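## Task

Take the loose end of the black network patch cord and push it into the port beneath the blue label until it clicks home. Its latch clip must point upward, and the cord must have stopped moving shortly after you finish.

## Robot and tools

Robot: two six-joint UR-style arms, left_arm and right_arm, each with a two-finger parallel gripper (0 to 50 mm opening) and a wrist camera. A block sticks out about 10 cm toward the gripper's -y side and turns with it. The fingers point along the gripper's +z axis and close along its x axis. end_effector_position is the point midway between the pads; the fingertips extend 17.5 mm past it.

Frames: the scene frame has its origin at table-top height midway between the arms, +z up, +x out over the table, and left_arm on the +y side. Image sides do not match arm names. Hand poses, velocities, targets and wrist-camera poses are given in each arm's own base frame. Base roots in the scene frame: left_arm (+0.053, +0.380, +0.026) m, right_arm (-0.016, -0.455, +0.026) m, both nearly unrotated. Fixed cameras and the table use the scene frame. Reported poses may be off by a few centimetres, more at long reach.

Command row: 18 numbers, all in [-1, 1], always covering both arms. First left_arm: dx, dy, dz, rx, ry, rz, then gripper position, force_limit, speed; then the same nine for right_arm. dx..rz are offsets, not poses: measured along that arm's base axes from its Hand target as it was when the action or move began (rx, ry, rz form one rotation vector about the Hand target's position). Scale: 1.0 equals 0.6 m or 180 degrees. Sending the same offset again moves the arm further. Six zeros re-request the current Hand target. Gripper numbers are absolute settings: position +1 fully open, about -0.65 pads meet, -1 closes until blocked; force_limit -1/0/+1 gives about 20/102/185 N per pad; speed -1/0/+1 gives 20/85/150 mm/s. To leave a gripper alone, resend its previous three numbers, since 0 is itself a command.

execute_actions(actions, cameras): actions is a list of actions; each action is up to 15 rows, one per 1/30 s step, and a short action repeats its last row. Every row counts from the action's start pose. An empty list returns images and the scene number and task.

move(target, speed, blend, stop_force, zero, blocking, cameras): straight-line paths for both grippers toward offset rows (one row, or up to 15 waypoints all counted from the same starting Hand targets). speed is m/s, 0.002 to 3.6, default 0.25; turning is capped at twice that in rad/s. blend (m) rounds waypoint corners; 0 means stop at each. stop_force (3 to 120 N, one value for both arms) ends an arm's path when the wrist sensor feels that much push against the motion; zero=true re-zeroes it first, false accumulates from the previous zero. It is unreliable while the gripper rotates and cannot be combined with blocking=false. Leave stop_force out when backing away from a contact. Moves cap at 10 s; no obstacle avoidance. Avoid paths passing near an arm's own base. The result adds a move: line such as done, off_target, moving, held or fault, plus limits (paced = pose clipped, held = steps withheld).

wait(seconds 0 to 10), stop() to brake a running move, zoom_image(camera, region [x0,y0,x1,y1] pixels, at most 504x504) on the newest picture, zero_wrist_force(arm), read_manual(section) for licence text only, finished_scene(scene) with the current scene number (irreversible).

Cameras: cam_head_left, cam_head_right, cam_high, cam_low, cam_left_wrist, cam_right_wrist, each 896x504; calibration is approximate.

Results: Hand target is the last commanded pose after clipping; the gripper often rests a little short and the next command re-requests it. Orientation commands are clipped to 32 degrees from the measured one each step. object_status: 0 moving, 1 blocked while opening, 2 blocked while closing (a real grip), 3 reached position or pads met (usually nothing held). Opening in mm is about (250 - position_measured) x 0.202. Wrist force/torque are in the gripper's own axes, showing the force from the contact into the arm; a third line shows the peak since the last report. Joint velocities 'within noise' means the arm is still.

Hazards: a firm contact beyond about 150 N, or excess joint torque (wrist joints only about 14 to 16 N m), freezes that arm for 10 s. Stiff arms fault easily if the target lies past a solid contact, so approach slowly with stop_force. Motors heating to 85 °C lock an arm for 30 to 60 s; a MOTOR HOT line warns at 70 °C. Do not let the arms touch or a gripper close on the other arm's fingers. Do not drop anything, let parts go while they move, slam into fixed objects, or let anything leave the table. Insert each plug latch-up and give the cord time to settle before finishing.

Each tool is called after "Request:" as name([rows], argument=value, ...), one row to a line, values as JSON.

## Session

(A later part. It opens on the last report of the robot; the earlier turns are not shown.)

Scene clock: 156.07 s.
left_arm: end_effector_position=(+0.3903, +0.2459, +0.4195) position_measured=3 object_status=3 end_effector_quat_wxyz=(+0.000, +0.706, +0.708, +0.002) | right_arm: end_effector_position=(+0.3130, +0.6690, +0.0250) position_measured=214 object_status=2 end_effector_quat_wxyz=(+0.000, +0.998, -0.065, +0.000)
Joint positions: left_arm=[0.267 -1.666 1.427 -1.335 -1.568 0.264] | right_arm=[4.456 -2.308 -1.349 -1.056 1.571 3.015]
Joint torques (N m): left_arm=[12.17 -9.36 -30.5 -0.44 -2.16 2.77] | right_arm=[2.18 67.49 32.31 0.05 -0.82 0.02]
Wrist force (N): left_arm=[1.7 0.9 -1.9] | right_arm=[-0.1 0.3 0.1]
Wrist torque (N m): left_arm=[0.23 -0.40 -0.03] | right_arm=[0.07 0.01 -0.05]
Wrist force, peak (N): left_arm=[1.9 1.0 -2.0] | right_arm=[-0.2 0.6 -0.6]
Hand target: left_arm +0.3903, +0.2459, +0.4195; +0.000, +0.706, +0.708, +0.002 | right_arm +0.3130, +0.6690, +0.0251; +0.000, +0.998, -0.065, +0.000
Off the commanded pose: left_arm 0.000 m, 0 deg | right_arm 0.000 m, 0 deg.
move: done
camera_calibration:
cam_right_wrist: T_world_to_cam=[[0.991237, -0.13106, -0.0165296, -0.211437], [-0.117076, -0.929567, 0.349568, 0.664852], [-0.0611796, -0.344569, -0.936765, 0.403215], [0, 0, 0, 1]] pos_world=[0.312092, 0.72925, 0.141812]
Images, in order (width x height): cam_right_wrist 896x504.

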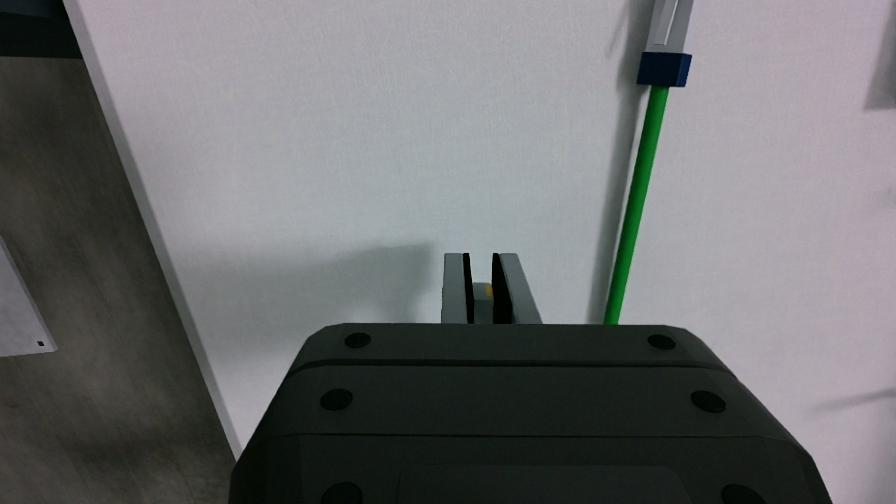

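Request:
move([
  [0,0,0,0,0,0,1,1,1,0.03,-0.1,0.28,0,0,0,-1,-1,-1],
  [0,0,0,0,0,0,1,1,1,0.105,-0.357,0.3,0.4037,0.3544,-0.3544,-1,-1,-1],
], blend=0.03, speed=0.3, cameras=["cam_head_left","cam_right_wrist","cam_high","cam_low"])

Request:
zoom_image(camera="cam_right_wrist", region=[330, 170, 610, 330])

Scene clock: 167.63 s.
left_arm: end_effector_position=(+0.3903, +0.2459, +0.4195) position_measured=3 object_status=3 end_effector_quat_wxyz=(+0.000, +0.706, +0.708, +0.002) | right_arm: end_effector_position=(+0.3760, +0.4548, +0.2051) position_measured=214 object_status=2 end_effector_quat_wxyz=(+0.500, -0.500, +0.500, +0.500)
Joint positions: left_arm=[0.267 -1.666 1.427 -1.335 -1.568 0.264] | right_arm=[3.941 -2.302 -2.103 1.264 2.341 4.713]
Joint torques (N m): left_arm=[11.98 -9.72 -30.44 -0.29 -2.07 2.56] | right_arm=[7.04 33.95 16.06 5.14 -2.21 1.54]
Wrist force (N): left_arm=[2.0 0.5 -2.0] | right_arm=[-0.7 2.3 -1.4]
Wrist torque (N m): left_arm=[0.16 -0.44 -0.03] | right_arm=[0.37 0.28 -0.16]
Wrist force, peak (N): left_arm=[2.2 0.9 -1.8] | right_arm=[-1.1 3.8 -1.6]
Hand target: left_arm +0.3903, +0.2459, +0.4195; +0.000, +0.706, +0.708, +0.002 | right_arm +0.3760, +0.4548, +0.2051; +0.500, -0.500, +0.500, +0.500
Off the commanded pose: left_arm 0.000 m, 0 deg | right_arm 0.000 m, 0 deg.
move: done
camera_calibration:
cam_right_wrist: T_world_to_cam=[[-0.00196867, 0.0167222, -0.999858, 0.209021], [-0.936987, -0.34934, -0.00399769, 0.527067], [-0.349357, 0.936847, 0.0163562, -0.167859], [0, 0, 0, 1]] pos_world=[0.435624, 0.337889, 0.213844]
Images, in order (width x height): cam_head_left 896x504, cam_high 896x504, cam_low 896x504, cam_right_wrist 896x504.

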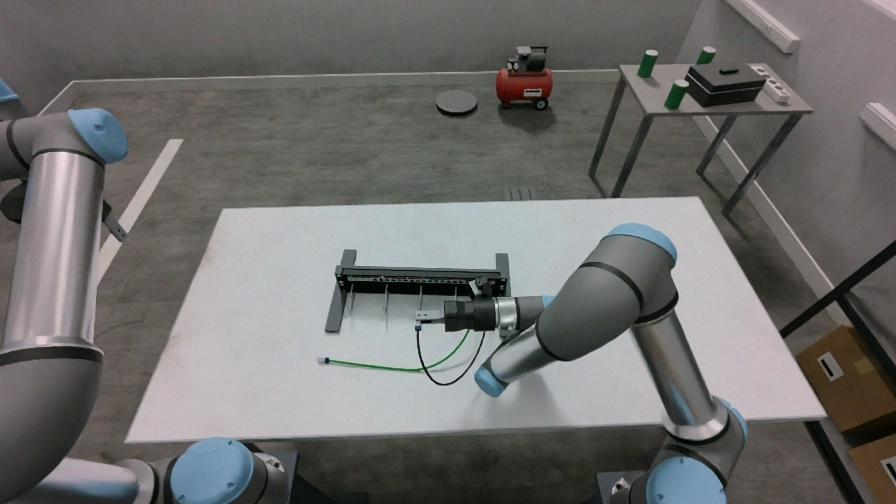

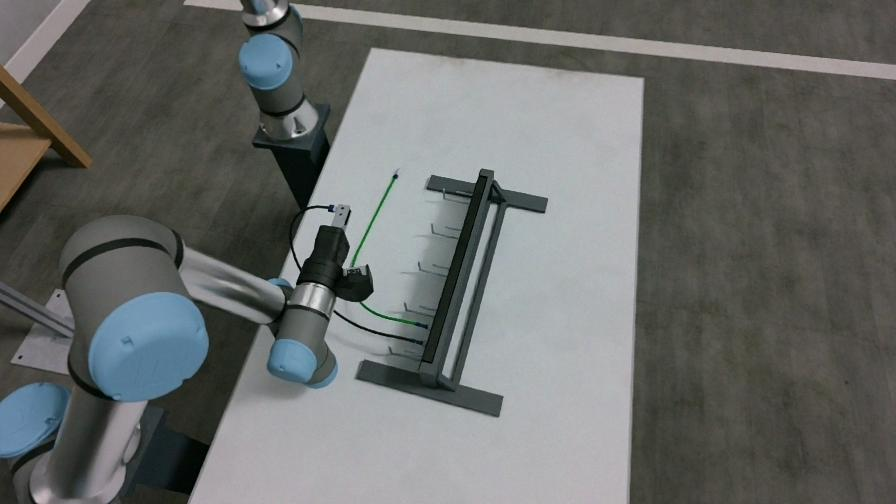

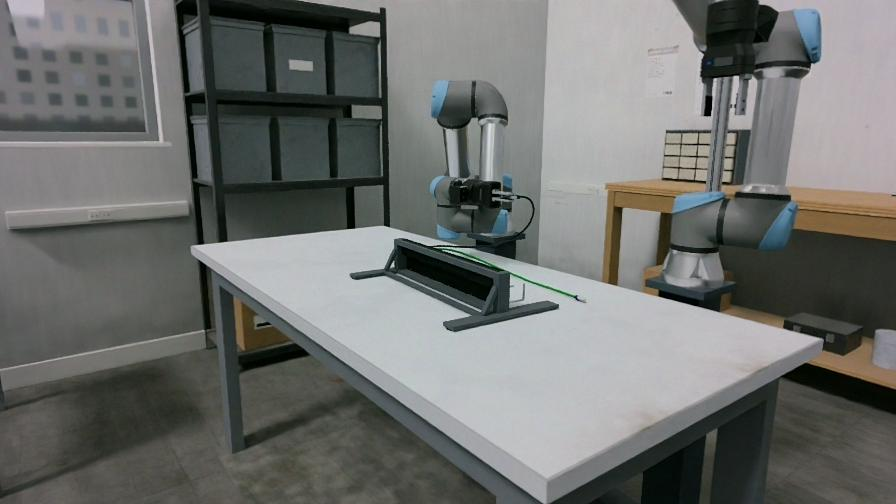

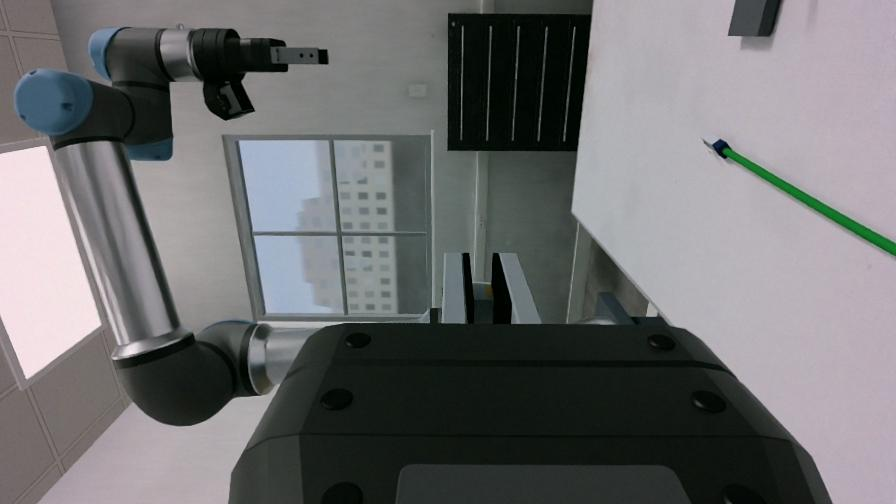

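Scaled by 1.800 from the camera's 896x504 image, which has a finer 1280x720 frame.

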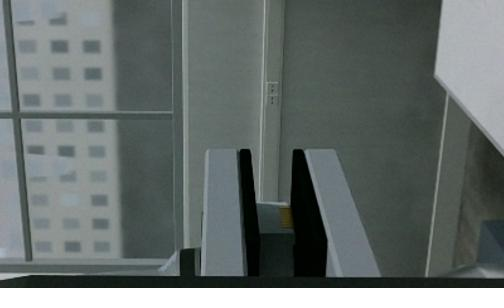

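Request:
move(target=[-0.02,-0.5,0,0,0,0,1,1,1,0,0,0,0,0,0,-1,-1,-1], speed=0.35)

Request:
move(target=[-0.166,-0.515,-0.14,0,0,0,0.345,-1,0,0,0,0,0,0,0,-1,-1,-1], cameras=["cam_head_left","cam_left_wrist"])

Request:
zoom_image(camera="cam_left_wrist", region=[330, 100, 630, 330])

Scene clock: 178.00 s.
left_arm: end_effector_position=(+0.3783, -0.0540, +0.4195) position_measured=3 object_status=3 end_effector_quat_wxyz=(+0.000, +0.706, +0.708, +0.002) | right_arm: end_effector_position=(+0.3760, +0.4548, +0.2051) position_measured=214 object_status=2 end_effector_quat_wxyz=(+0.500, -0.500, +0.500, +0.500)
Joint positions: left_arm=[-0.501 -1.855 1.576 -1.292 -1.567 -0.504] | right_arm=[3.942 -2.302 -2.103 1.265 2.341 4.714]
Joint torques (N m): left_arm=[-12.72 -0.1 -30.69 -0.15 1.59 -2.35] | right_arm=[6.66 33.31 16.64 5.1 -2.34 1.5]
Wrist force (N): left_arm=[1.6 0.8 -1.7] | right_arm=[-1.0 2.4 -1.3]
Wrist torque (N m): left_arm=[0.19 -0.35 0.06] | right_arm=[0.38 0.32 -0.15]
Wrist force, peak (N): left_arm=[4.1 0.7 -2.0] | right_arm=[-0.5 2.6 -1.8]
Hand target: left_arm +0.3783, -0.0541, +0.4195; +0.000, +0.706, +0.708, +0.002 | right_arm +0.3760, +0.4548, +0.2051; +0.500, -0.500, +0.500, +0.500
Off the commanded pose: left_arm 0.000 m, 0 deg | right_arm 0.000 m, 0 deg.
move: done

Scene clock: 180.07 s.
left_arm: end_effector_position=(+0.2787, -0.3629, +0.3355) position_measured=101 object_status=3 end_effector_quat_wxyz=(+0.000, +0.706, +0.708, +0.002) | right_arm: end_effector_position=(+0.3760, +0.4548, +0.2051) position_measured=214 object_status=2 end_effector_quat_wxyz=(+0.500, -0.500, +0.500, +0.500)
Joint positions: left_arm=[-1.213 -1.697 1.67 -1.541 -1.568 -1.217] | right_arm=[3.942 -2.302 -2.103 1.265 2.341 4.714]
Joint torques (N m): left_arm=[-12.1 -8.08 -30.96 -5.43 1.56 -2.44] | right_arm=[6.82 32.94 16.64 5.13 -2.35 1.53]
Wrist force (N): left_arm=[1.6 0.4 -1.9] | right_arm=[-0.8 2.4 -1.5]
Wrist torque (N m): left_arm=[0.15 -0.37 0.05] | right_arm=[0.39 0.28 -0.16]
Wrist force, peak (N): left_arm=[3.3 1.5 -2.0] | right_arm=[-0.6 2.6 -1.6]
Hand target: left_arm +0.2787, -0.3631, +0.3355; +0.000, +0.706, +0.708, +0.002 | right_arm +0.3760, +0.4548, +0.2051; +0.500, -0.500, +0.500, +0.500
Off the commanded pose: left_arm 0.000 m, 0 deg | right_arm 0.000 m, 0 deg.
move: done
camera_calibration:
cam_left_wrist: T_world_to_cam=[[0.014295, 0.999893, 0.00300058, 0.365515], [0.935761, -0.0144355, 0.35234, -0.370774], [0.352345, -0.00222886, -0.935867, 0.343893], [0, 0, 0, 1]] pos_world=[0.220561, -0.370062, 0.45138]
Images, in order (width x height): cam_head_left 896x504, cam_left_wrist 896x504.

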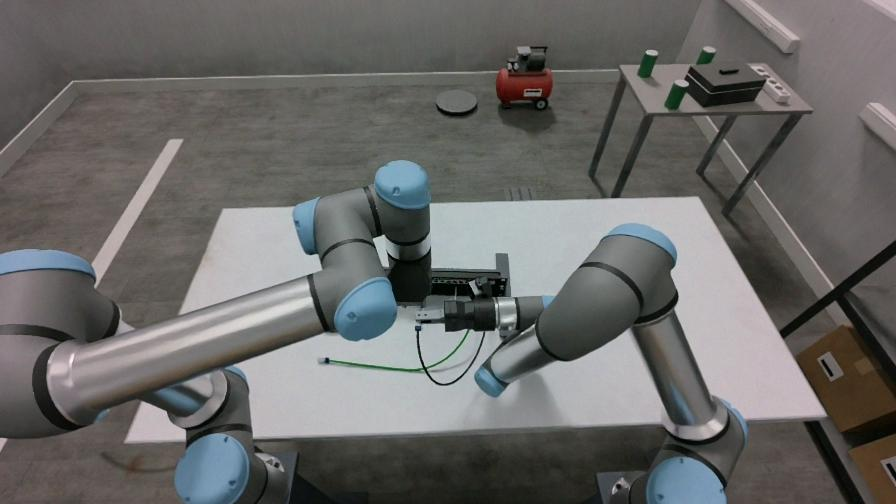

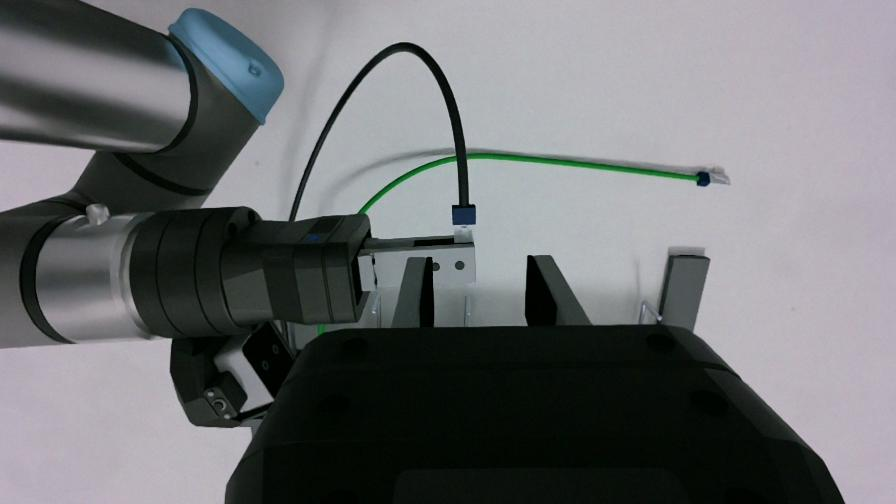

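Scaled by 1.680 from the camera's 896x504 image, which has a finer 1280x720 frame.

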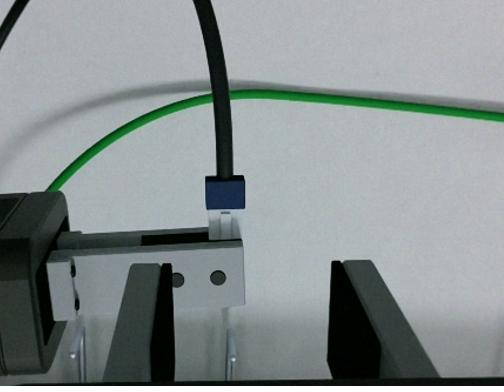

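Request:
move(target=[0.0117,0,-0.13,0,0,0,0.345,-1,0,0,0,0,0,0,0,-1,-1,-1], speed=0.12, cameras=["cam_left_wrist","cam_right_wrist"])

Request:
zoom_image(camera="cam_left_wrist", region=[330, 200, 630, 340])

Request:
zoom_image(camera="cam_right_wrist", region=[330, 200, 630, 340])

Scene clock: 193.93 s.
left_arm: end_effector_position=(+0.2857, -0.3631, +0.2576) position_measured=101 object_status=3 end_effector_quat_wxyz=(+0.000, +0.706, +0.708, +0.002) | right_arm: end_effector_position=(+0.3760, +0.4548, +0.2051) position_measured=214 object_status=2 end_effector_quat_wxyz=(+0.500, -0.500, +0.500, +0.500)
Joint positions: left_arm=[-1.199 -1.673 1.848 -1.744 -1.567 -1.202] | right_arm=[3.942 -2.302 -2.103 1.265 2.341 4.714]
Joint torques (N m): left_arm=[12.65 -9.47 -18.88 -5.39 1.49 2.36] | right_arm=[6.29 33.8 16.82 5.03 -2.25 1.44]
Wrist force (N): left_arm=[1.9 0.4 -1.7] | right_arm=[-0.8 2.4 -1.3]
Wrist torque (N m): left_arm=[0.14 -0.41 0.07] | right_arm=[0.38 0.29 -0.16]
Wrist force, peak (N): left_arm=[1.7 0.4 -2.7] | right_arm=[-1.0 2.4 -1.7]
Hand target: left_arm +0.2857, -0.3631, +0.2575; +0.000, +0.706, +0.708, +0.002 | right_arm +0.3760, +0.4548, +0.2051; +0.500, -0.500, +0.500, +0.500
Off the commanded pose: left_arm 0.000 m, 0 deg | right_arm 0.000 m, 0 deg.
move: done
camera_calibration:
cam_left_wrist: T_world_to_cam=[[0.014259, 0.999894, 0.00309558, 0.365821], [0.935728, -0.0144351, 0.352426, -0.349905], [0.352433, -0.00212863, -0.935835, 0.268528], [0, 0, 0, 1]] pos_world=[0.227561, -0.370262, 0.37348]
cam_right_wrist: T_world_to_cam=[[-0.00203663, 0.0169093, -0.999855, 0.208987], [-0.937033, -0.349219, -0.00399723, 0.527046], [-0.349235, 0.936889, 0.0165558, -0.16797], [0, 0, 0, 1]] pos_world=[0.435624, 0.33789, 0.213844]
Images, in order (width x height): cam_left_wrist 896x504, cam_right_wrist 896x504.

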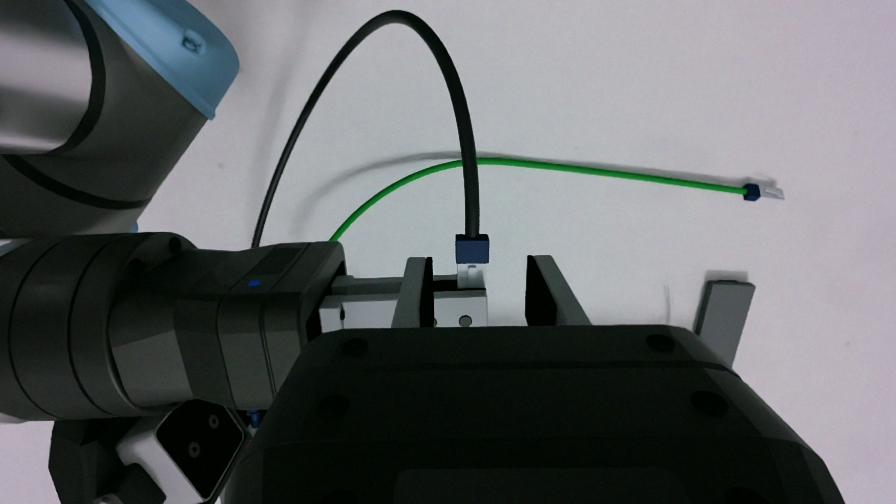

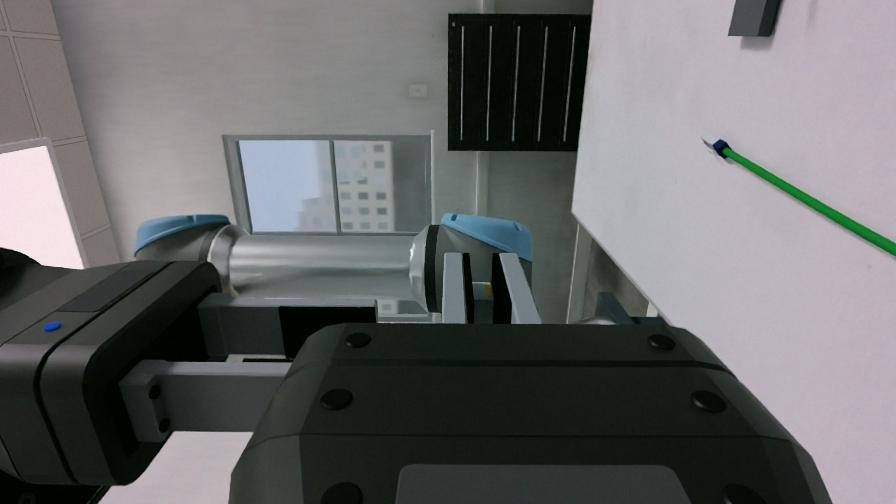

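Scaled by 1.680 from the camera's 896x504 image, which has a finer 1280x720 frame.

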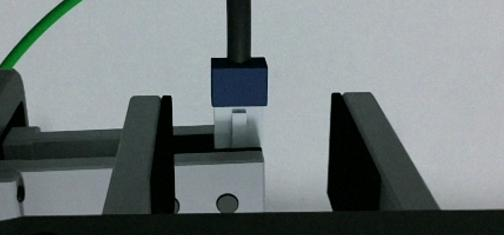

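Scaled by 1.680 from the camera's 896x504 image, which has a finer 1280x720 frame.

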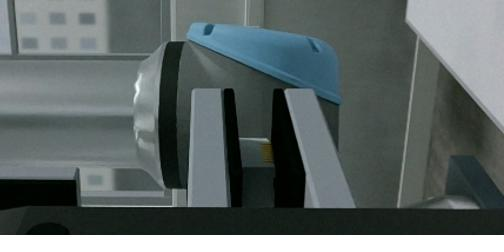

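Request:
move(target=[0,0,-0.068,0,0,0,0.345,-1,-1,0,0,0,0,0,0,-1,-1,-1], speed=0.04, stop_force=6, cameras=["cam_left_wrist","cam_right_wrist"])

Request:
zoom_image(camera="cam_left_wrist", region=[380, 240, 580, 340])

Request:
zoom_image(camera="cam_right_wrist", region=[330, 200, 630, 340])

Scene clock: 201.43 s.
left_arm: end_effector_position=(+0.2857, -0.3631, +0.2167) position_measured=101 object_status=3 end_effector_quat_wxyz=(+0.000, +0.706, +0.708, +0.002) | right_arm: end_effector_position=(+0.3760, +0.4548, +0.2051) position_measured=214 object_status=2 end_effector_quat_wxyz=(+0.500, -0.500, +0.500, +0.500)
Joint positions: left_arm=[-1.199 -1.649 1.934 -1.853 -1.567 -1.202] | right_arm=[3.942 -2.302 -2.103 1.265 2.341 4.714]
Joint torques (N m): left_arm=[8.83 -9.93 -15.99 -5.57 0.51 1.49] | right_arm=[6.28 33.49 16.57 5.04 -2.34 1.4]
Wrist force (N): left_arm=[2.0 0.3 -2.0] | right_arm=[-0.5 2.3 -1.4]
Wrist torque (N m): left_arm=[0.12 -0.44 0.07] | right_arm=[0.37 0.24 -0.15]
Wrist force, peak (N): left_arm=[2.3 0.5 -1.9] | right_arm=[-0.7 2.5 -1.7]
Hand target: left_arm +0.2857, -0.3631, +0.2167; +0.000, +0.706, +0.708, +0.002 | right_arm +0.3760, +0.4548, +0.2051; +0.500, -0.500, +0.500, +0.500
Off the commanded pose: left_arm 0.000 m, 0 deg | right_arm 0.000 m, 0 deg.
move: done
camera_calibration:
cam_left_wrist: T_world_to_cam=[[0.014294, 0.999893, 0.00300192, 0.365972], [0.935728, -0.0144348, 0.352427, -0.335491], [0.352433, -0.00222862, -0.935834, 0.230215], [0, 0, 0, 1]] pos_world=[0.227561, -0.370262, 0.33258]
cam_right_wrist: T_world_to_cam=[[-0.00203663, 0.0169093, -0.999855, 0.208987], [-0.937033, -0.349219, -0.00399723, 0.527046], [-0.349235, 0.936889, 0.0165558, -0.16797], [0, 0, 0, 1]] pos_world=[0.435624, 0.33789, 0.213844]
Images, in order (width x height): cam_left_wrist 896x504, cam_right_wrist 896x504.

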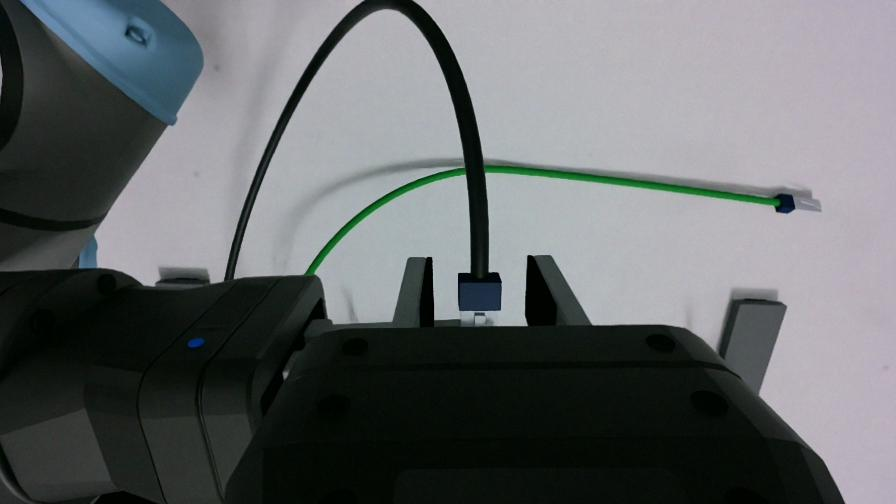

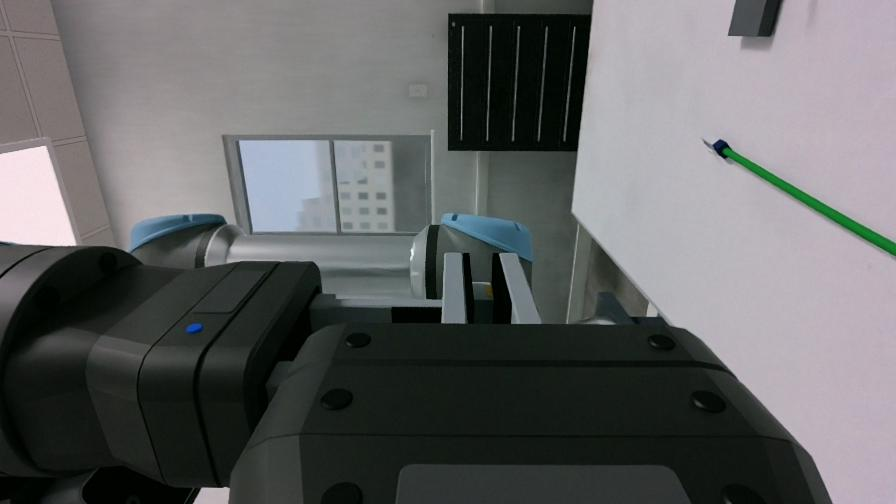

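Scaled by 2.520 from the camera's 896x504 image, which has a finer 1280x720 frame.

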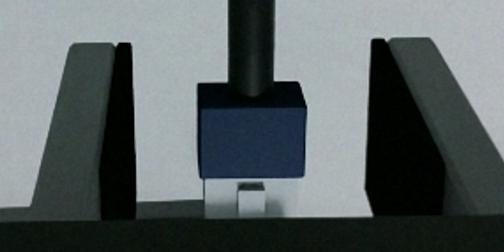

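Scaled by 1.680 from the camera's 896x504 image, which has a finer 1280x720 frame.

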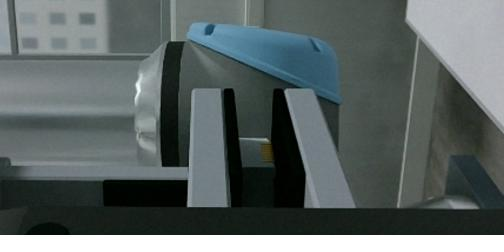

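Request:
move(target=[0,0,0,0,0,0,-1,-0.7,-1,0,0,0,0,0,0,-1,-1,-1])

Request:
move(target=[0,0,0,0,0,0,-1,-0.7,-1,0,0,0,0,0,0,0.6,-1,-1], cameras=["cam_left_wrist","cam_right_wrist"])

Request:
zoom_image(camera="cam_right_wrist", region=[330, 200, 630, 340])

Scene clock: 206.20 s.
left_arm: end_effector_position=(+0.2857, -0.3631, +0.2167) position_measured=190 object_status=2 end_effector_quat_wxyz=(+0.000, +0.706, +0.708, +0.002) | right_arm: end_effector_position=(+0.3761, +0.4548, +0.2051) position_measured=214 object_status=2 end_effector_quat_wxyz=(+0.500, -0.500, +0.500, +0.500)
Joint positions: left_arm=[-1.199 -1.649 1.934 -1.853 -1.567 -1.202] | right_arm=[3.942 -2.302 -2.103 1.265 2.341 4.714]
Joint torques (N m): left_arm=[9.78 -11.19 -16.84 -3.26 0.26 1.6] | right_arm=[5.81 33.23 14.91 5.01 -1.74 1.29]
Wrist force (N): left_arm=[-1.1 -0.5 -1.1] | right_arm=[-1.4 1.5 1.7]
Wrist torque (N m): left_arm=[0.11 -0.47 0.10] | right_arm=[0.41 0.25 -0.14]
Wrist force, peak (N): left_arm=[2.4 0.4 -1.8] | right_arm=[-1.0 2.5 -1.7]
Hand target: left_arm +0.2857, -0.3631, +0.2167; +0.000, +0.706, +0.708, +0.002 | right_arm +0.3760, +0.4548, +0.2051; +0.500, -0.500, +0.500, +0.500
Off the commanded pose: left_arm 0.000 m, 0 deg | right_arm 0.000 m, 0 deg.
move: done

Scene clock: 207.97 s.
left_arm: end_effector_position=(+0.2857, -0.3631, +0.2167) position_measured=190 object_status=2 end_effector_quat_wxyz=(+0.000, +0.706, +0.708, +0.002) | right_arm: end_effector_position=(+0.3761, +0.4548, +0.2051) position_measured=63 object_status=3 end_effector_quat_wxyz=(+0.500, -0.500, +0.500, +0.500)
Joint positions: left_arm=[-1.199 -1.649 1.934 -1.853 -1.567 -1.202] | right_arm=[3.942 -2.302 -2.103 1.265 2.341 4.714]
Joint torques (N m): left_arm=[10.04 -17.46 -25.12 -0.28 0.24 1.65] | right_arm=[5.28 32.88 7.65 -0.64 0.25 1.37]
Wrist force (N): left_arm=[2.0 0.6 -1.6] | right_arm=[-0.8 2.3 -1.2]
Wrist torque (N m): left_arm=[0.13 -0.44 0.05] | right_arm=[0.36 0.26 -0.12]
Wrist force, peak (N): left_arm=[2.3 0.6 -1.7] | right_arm=[-2.7 2.3 -0.6]
Hand target: left_arm +0.2857, -0.3631, +0.2167; +0.000, +0.706, +0.708, +0.002 | right_arm +0.3760, +0.4548, +0.2051; +0.500, -0.500, +0.500, +0.500
Off the commanded pose: left_arm 0.000 m, 0 deg | right_arm 0.000 m, 0 deg.
move: done
camera_calibration:
cam_left_wrist: T_world_to_cam=[[0.014259, 0.999894, 0.00309558, 0.365948], [0.935728, -0.0144351, 0.352426, -0.335455], [0.352433, -0.00212863, -0.935835, 0.230158], [0, 0, 0, 1]] pos_world=[0.227561, -0.370262, 0.33248]
cam_right_wrist: T_world_to_cam=[[-0.00203663, 0.0169093, -0.999855, 0.208987], [-0.937033, -0.349219, -0.00399723, 0.527046], [-0.349235, 0.936889, 0.0165558, -0.16797], [0, 0, 0, 1]] pos_world=[0.435624, 0.33789, 0.213844]
Images, in order (width x height): cam_left_wrist 896x504, cam_right_wrist 896x504.

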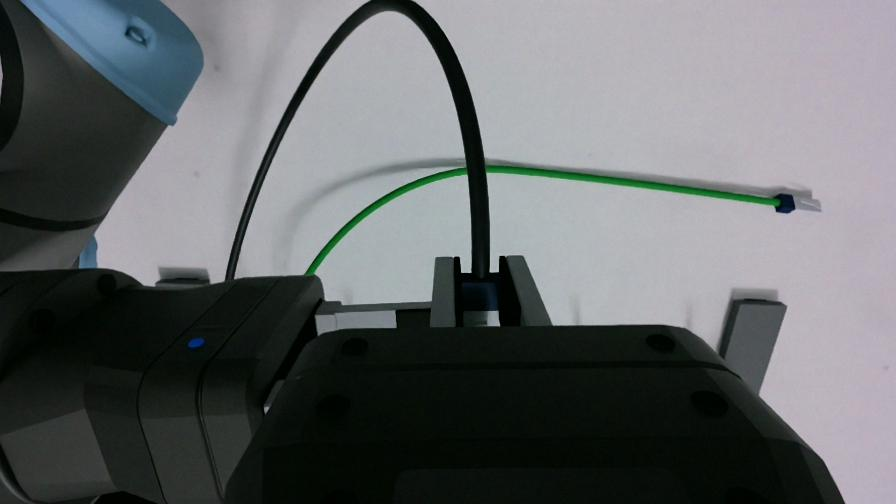

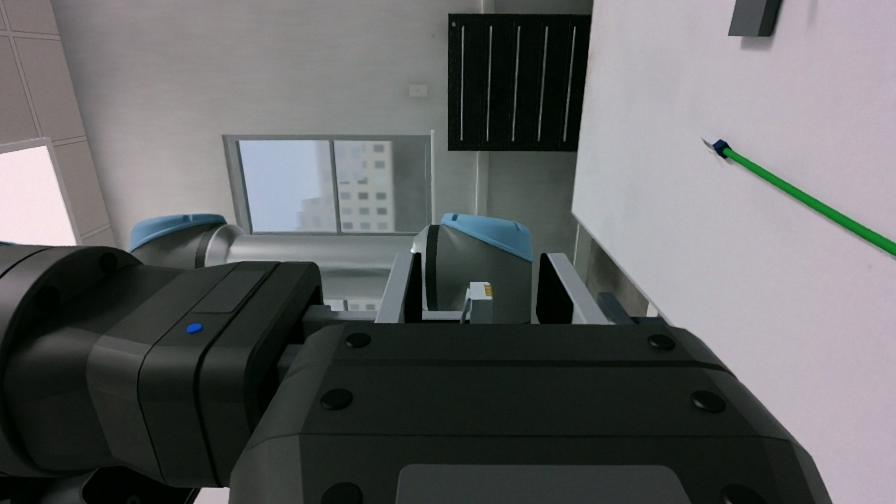

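Scaled by 1.680 from the camera's 896x504 image, which has a finer 1280x720 frame.

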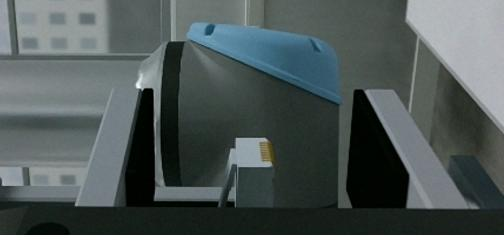

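Request:
move([
  [0,0,0,0,0,0,-1,-0.7,-1,0,-0.15,0,0,0,0,0.6,-1,-1],
  [0,0,0,0,0,0,-1,-0.7,-1,0,-0.22,0.2,0,0,0,0.6,-1,-1],
], speed=0.15, blend=0.02, cameras=["cam_head_left","cam_right_wrist","cam_left_wrist"])

Request:
zoom_image(camera="cam_left_wrist", region=[380, 240, 580, 340])

Scene clock: 214.67 s.
left_arm: end_effector_position=(+0.2857, -0.3631, +0.2167) position_measured=190 object_status=2 end_effector_quat_wxyz=(+0.000, +0.706, +0.708, +0.002) | right_arm: end_effector_position=(+0.3760, +0.3228, +0.3251) position_measured=63 object_status=3 end_effector_quat_wxyz=(+0.500, -0.500, +0.500, +0.500)
Joint positions: left_arm=[-1.199 -1.649 1.934 -1.853 -1.567 -1.202] | right_arm=[3.667 -1.937 -2.225 1.022 2.616 4.715]
Joint torques (N m): left_arm=[8.89 -24.82 -30.45 -0.1 -0.05 1.64] | right_arm=[-7.18 40.37 21.76 -1.26 2.3 -0.47]
Wrist force (N): left_arm=[1.7 0.6 -1.4] | right_arm=[-0.6 2.2 -1.5]
Wrist torque (N m): left_arm=[0.13 -0.40 0.05] | right_arm=[0.36 0.22 -0.11]
Wrist force, peak (N): left_arm=[2.3 0.7 -1.9] | right_arm=[-1.8 2.3 -1.9]
Hand target: left_arm +0.2857, -0.3631, +0.2167; +0.000, +0.706, +0.708, +0.002 | right_arm +0.3760, +0.3228, +0.3251; +0.500, -0.500, +0.500, +0.500
Off the commanded pose: left_arm 0.000 m, 0 deg | right_arm 0.000 m, 0 deg.
move: done
camera_calibration:
cam_left_wrist: T_world_to_cam=[[0.014294, 0.999893, 0.00300192, 0.365972], [0.935728, -0.0144348, 0.352427, -0.335491], [0.352433, -0.00222862, -0.935834, 0.230215], [0, 0, 0, 1]] pos_world=[0.227561, -0.370262, 0.33258]
cam_right_wrist: T_world_to_cam=[[-0.00207216, 0.0170027, -0.999853, 0.331097], [-0.937033, -0.349218, -0.00399657, 0.481428], [-0.349235, 0.936887, 0.0166558, -0.0463189], [0, 0, 0, 1]] pos_world=[0.435624, 0.20589, 0.333744]
Images, in order (width x height): cam_head_left 896x504, cam_left_wrist 896x504, cam_right_wrist 896x504.

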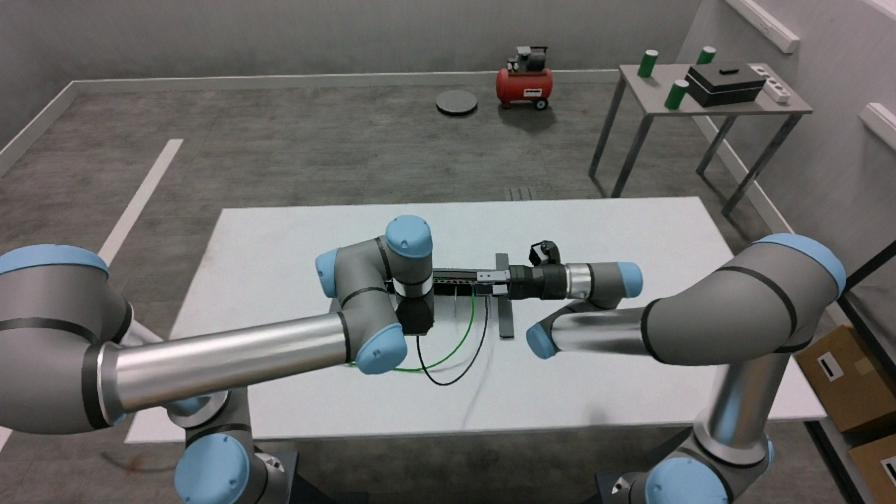

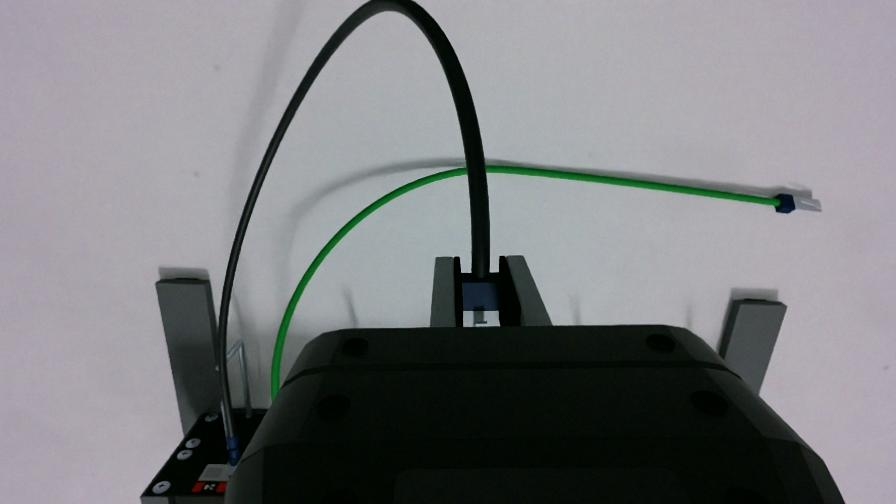

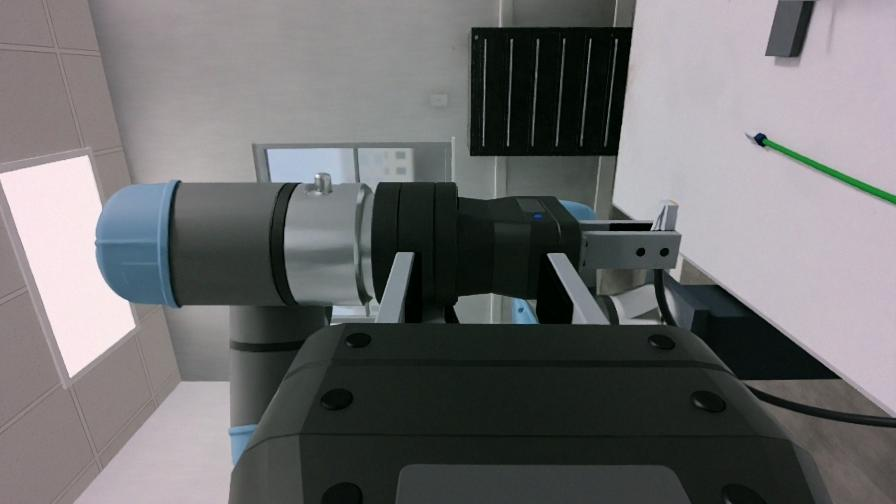

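Scaled by 2.520 from the camera's 896x504 image, which has a finer 1280x720 frame.

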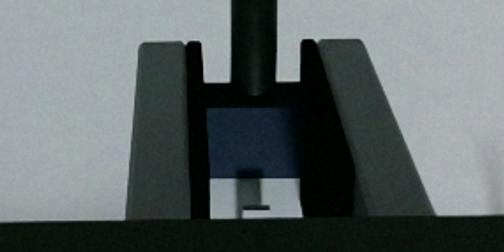

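Request:
zoom_image(camera="cam_right_wrist", region=[560, 180, 710, 300])

Scaled by 3.360 from the camera's 896x504 image, which has a finer 1280x720 frame.

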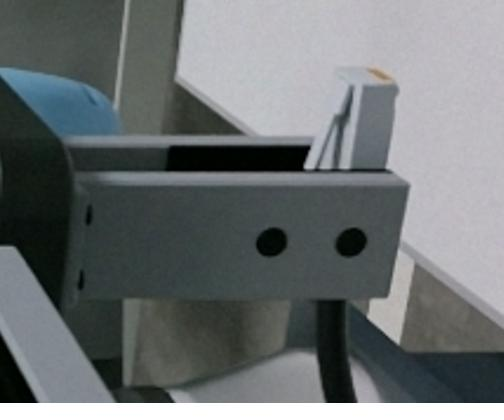

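Request:
move(target=[0.28,-0.038,-0.19,0,0,0,-1,-0.7,-1,0.108,-0.132,-0.225,-0.162,-0.48,-0.15,0.6,-1,-1], speed=0.15, cameras=["cam_head_left","cam_right_wrist","cam_left_wrist","cam_high"])

Request:
zoom_image(camera="cam_right_wrist", region=[330, 100, 650, 340])

Scene clock: 239.27 s.
left_arm: end_effector_position=(+0.4537, -0.3859, +0.1027) position_measured=190 object_status=2 end_effector_quat_wxyz=(+0.000, +0.706, +0.708, +0.002) | right_arm: end_effector_position=(+0.4408, +0.2436, +0.1902) position_measured=63 object_status=3 end_effector_quat_wxyz=(+0.665, -0.681, +0.220, -0.215)
Joint positions: left_arm=[-0.932 -1.226 1.762 -2.106 -1.567 -0.936] | right_arm=[3.733 -2.267 -2.487 1.586 1.925 3.132]
Joint torques (N m): left_arm=[12.33 -28.09 -29.21 -5.64 0.24 2.58] | right_arm=[6.92 23.63 8.61 5.81 -2.46 -1.23]
Wrist force (N): left_arm=[2.3 0.6 -1.3] | right_arm=[-1.0 3.2 -1.4]
Wrist torque (N m): left_arm=[0.17 -0.47 0.00] | right_arm=[0.13 -0.12 -0.21]
Wrist force, peak (N): left_arm=[2.7 0.6 -1.7] | right_arm=[-1.4 3.6 -1.6]
Hand target: left_arm +0.4537, -0.3859, +0.1027; +0.000, +0.706, +0.708, +0.002 | right_arm +0.4408, +0.2436, +0.1901; +0.665, -0.681, +0.220, -0.215
Off the commanded pose: left_arm 0.000 m, 0 deg | right_arm 0.000 m, 0 deg.
move: done
camera_calibration:
cam_left_wrist: T_world_to_cam=[[0.0142591, 0.999894, 0.00309562, 0.386703], [0.935728, -0.0144352, 0.352426, -0.452845], [0.352433, -0.00212863, -0.935835, 0.0643096], [0, 0, 0, 1]] pos_world=[0.395561, -0.393062, 0.21858]
cam_right_wrist: T_world_to_cam=[[0.819971, -0.572403, -0.00157985, -0.210904], [-0.214303, -0.304429, -0.928115, 0.360167], [0.530775, 0.761366, -0.372291, -0.21847], [0, 0, 0, 1]] pos_world=[0.366078, 0.155258, 0.252609]
Images, in order (width x height): cam_head_left 896x504, cam_high 896x504, cam_left_wrist 896x504, cam_right_wrist 896x504.

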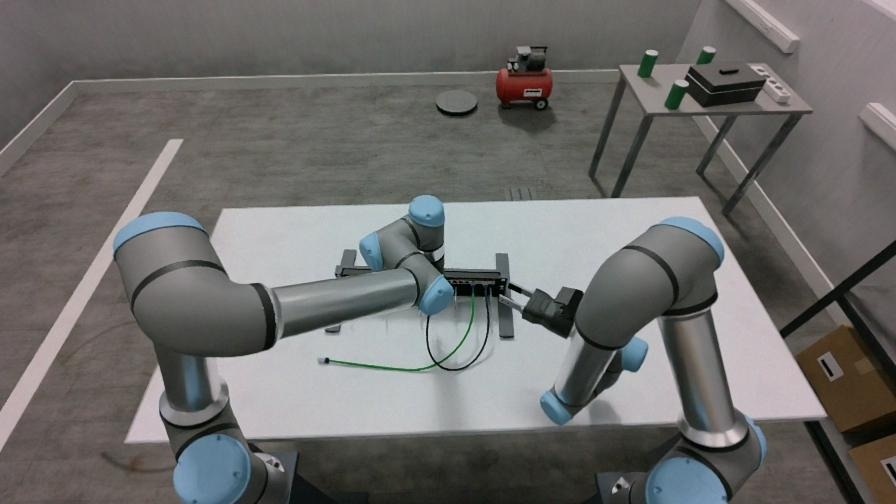

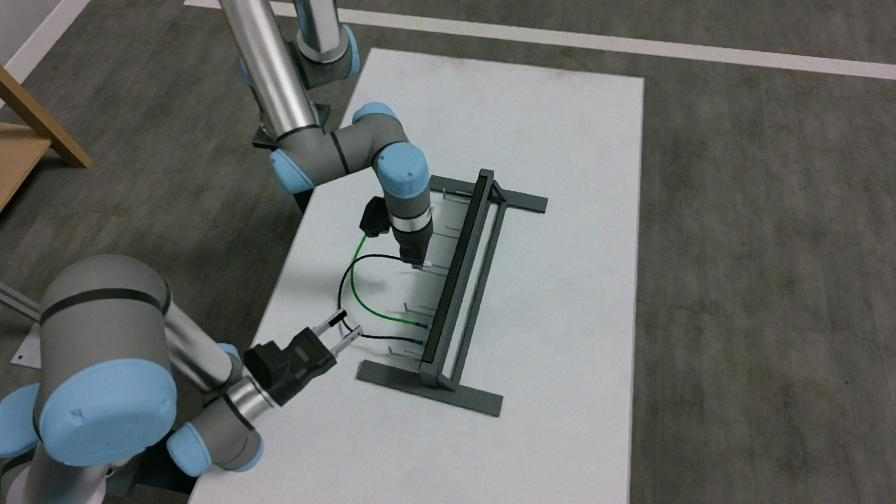

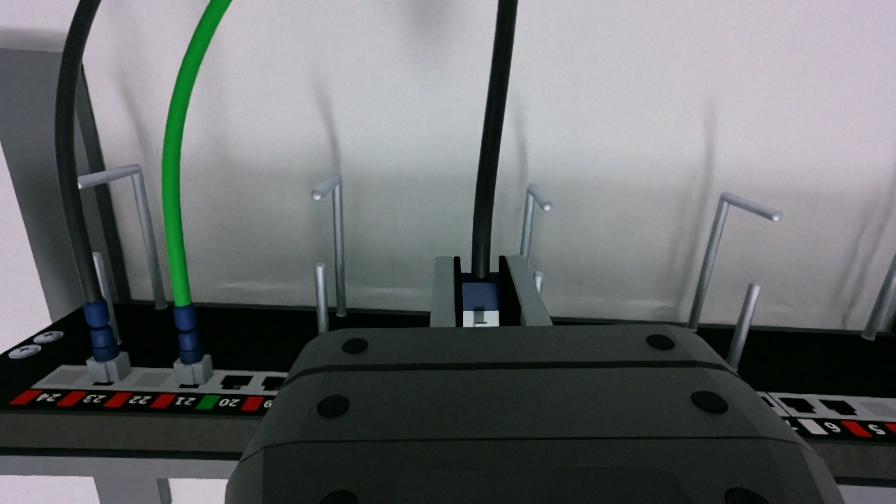

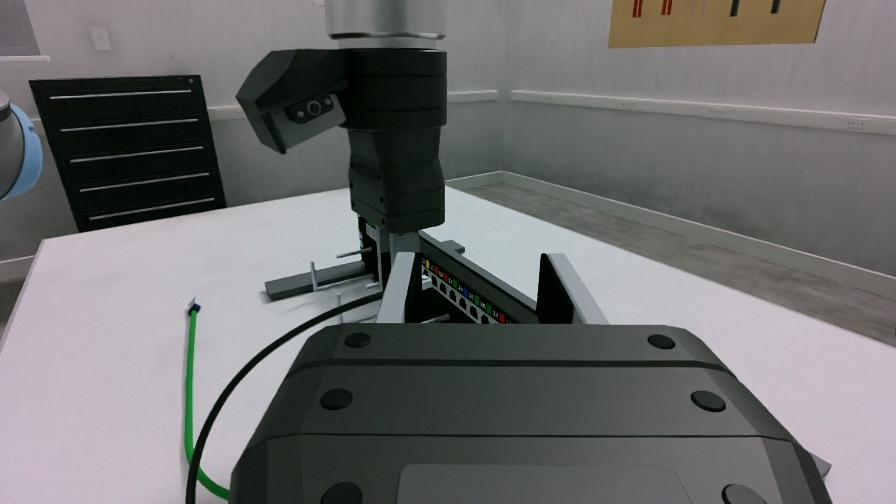

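Scaled by 1.575 from the camera's 896x504 image, which has a finer 1280x720 frame.

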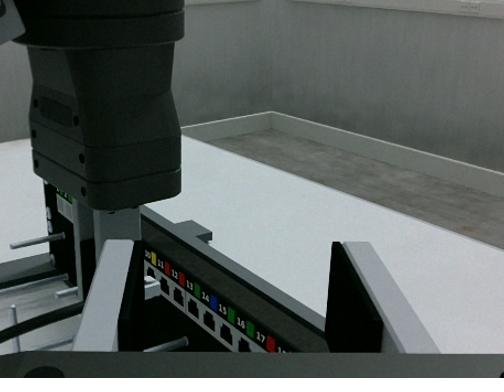

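Request:
zoom_image(camera="cam_left_wrist", region=[0, 330, 300, 470])

Request:
zoom_image(camera="cam_left_wrist", region=[700, 330, 896, 460])

Request:
zoom_image(camera="cam_head_left", region=[320, 240, 530, 350])

Request:
zoom_image(camera="cam_right_wrist", region=[370, 220, 530, 330])

Scaled by 1.680 from the camera's 896x504 image, which has a finer 1280x720 frame.

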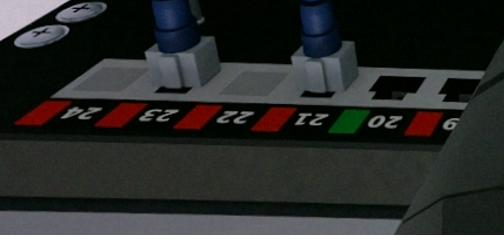

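Scaled by 2.571 from the camera's 896x504 image, which has a finer 1280x720 frame.

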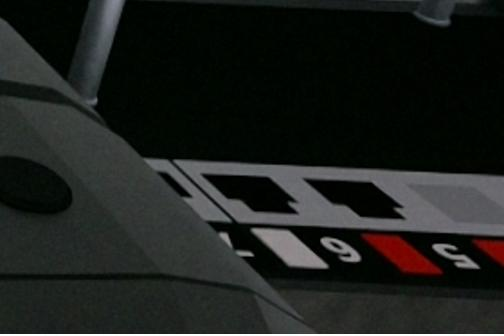

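Scaled by 2.400 from the camera's 896x504 image, which has a finer 1280x720 frame.

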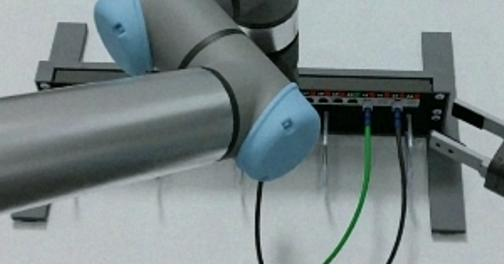

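Scaled by 3.150 from the camera's 896x504 image, which has a finer 1280x720 frame.

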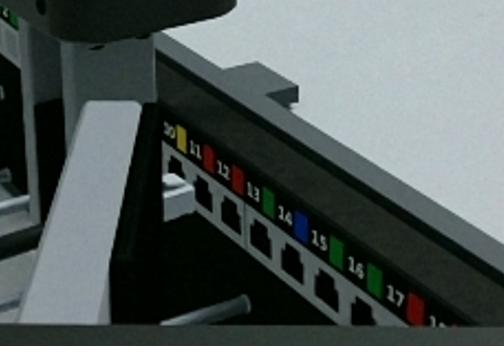

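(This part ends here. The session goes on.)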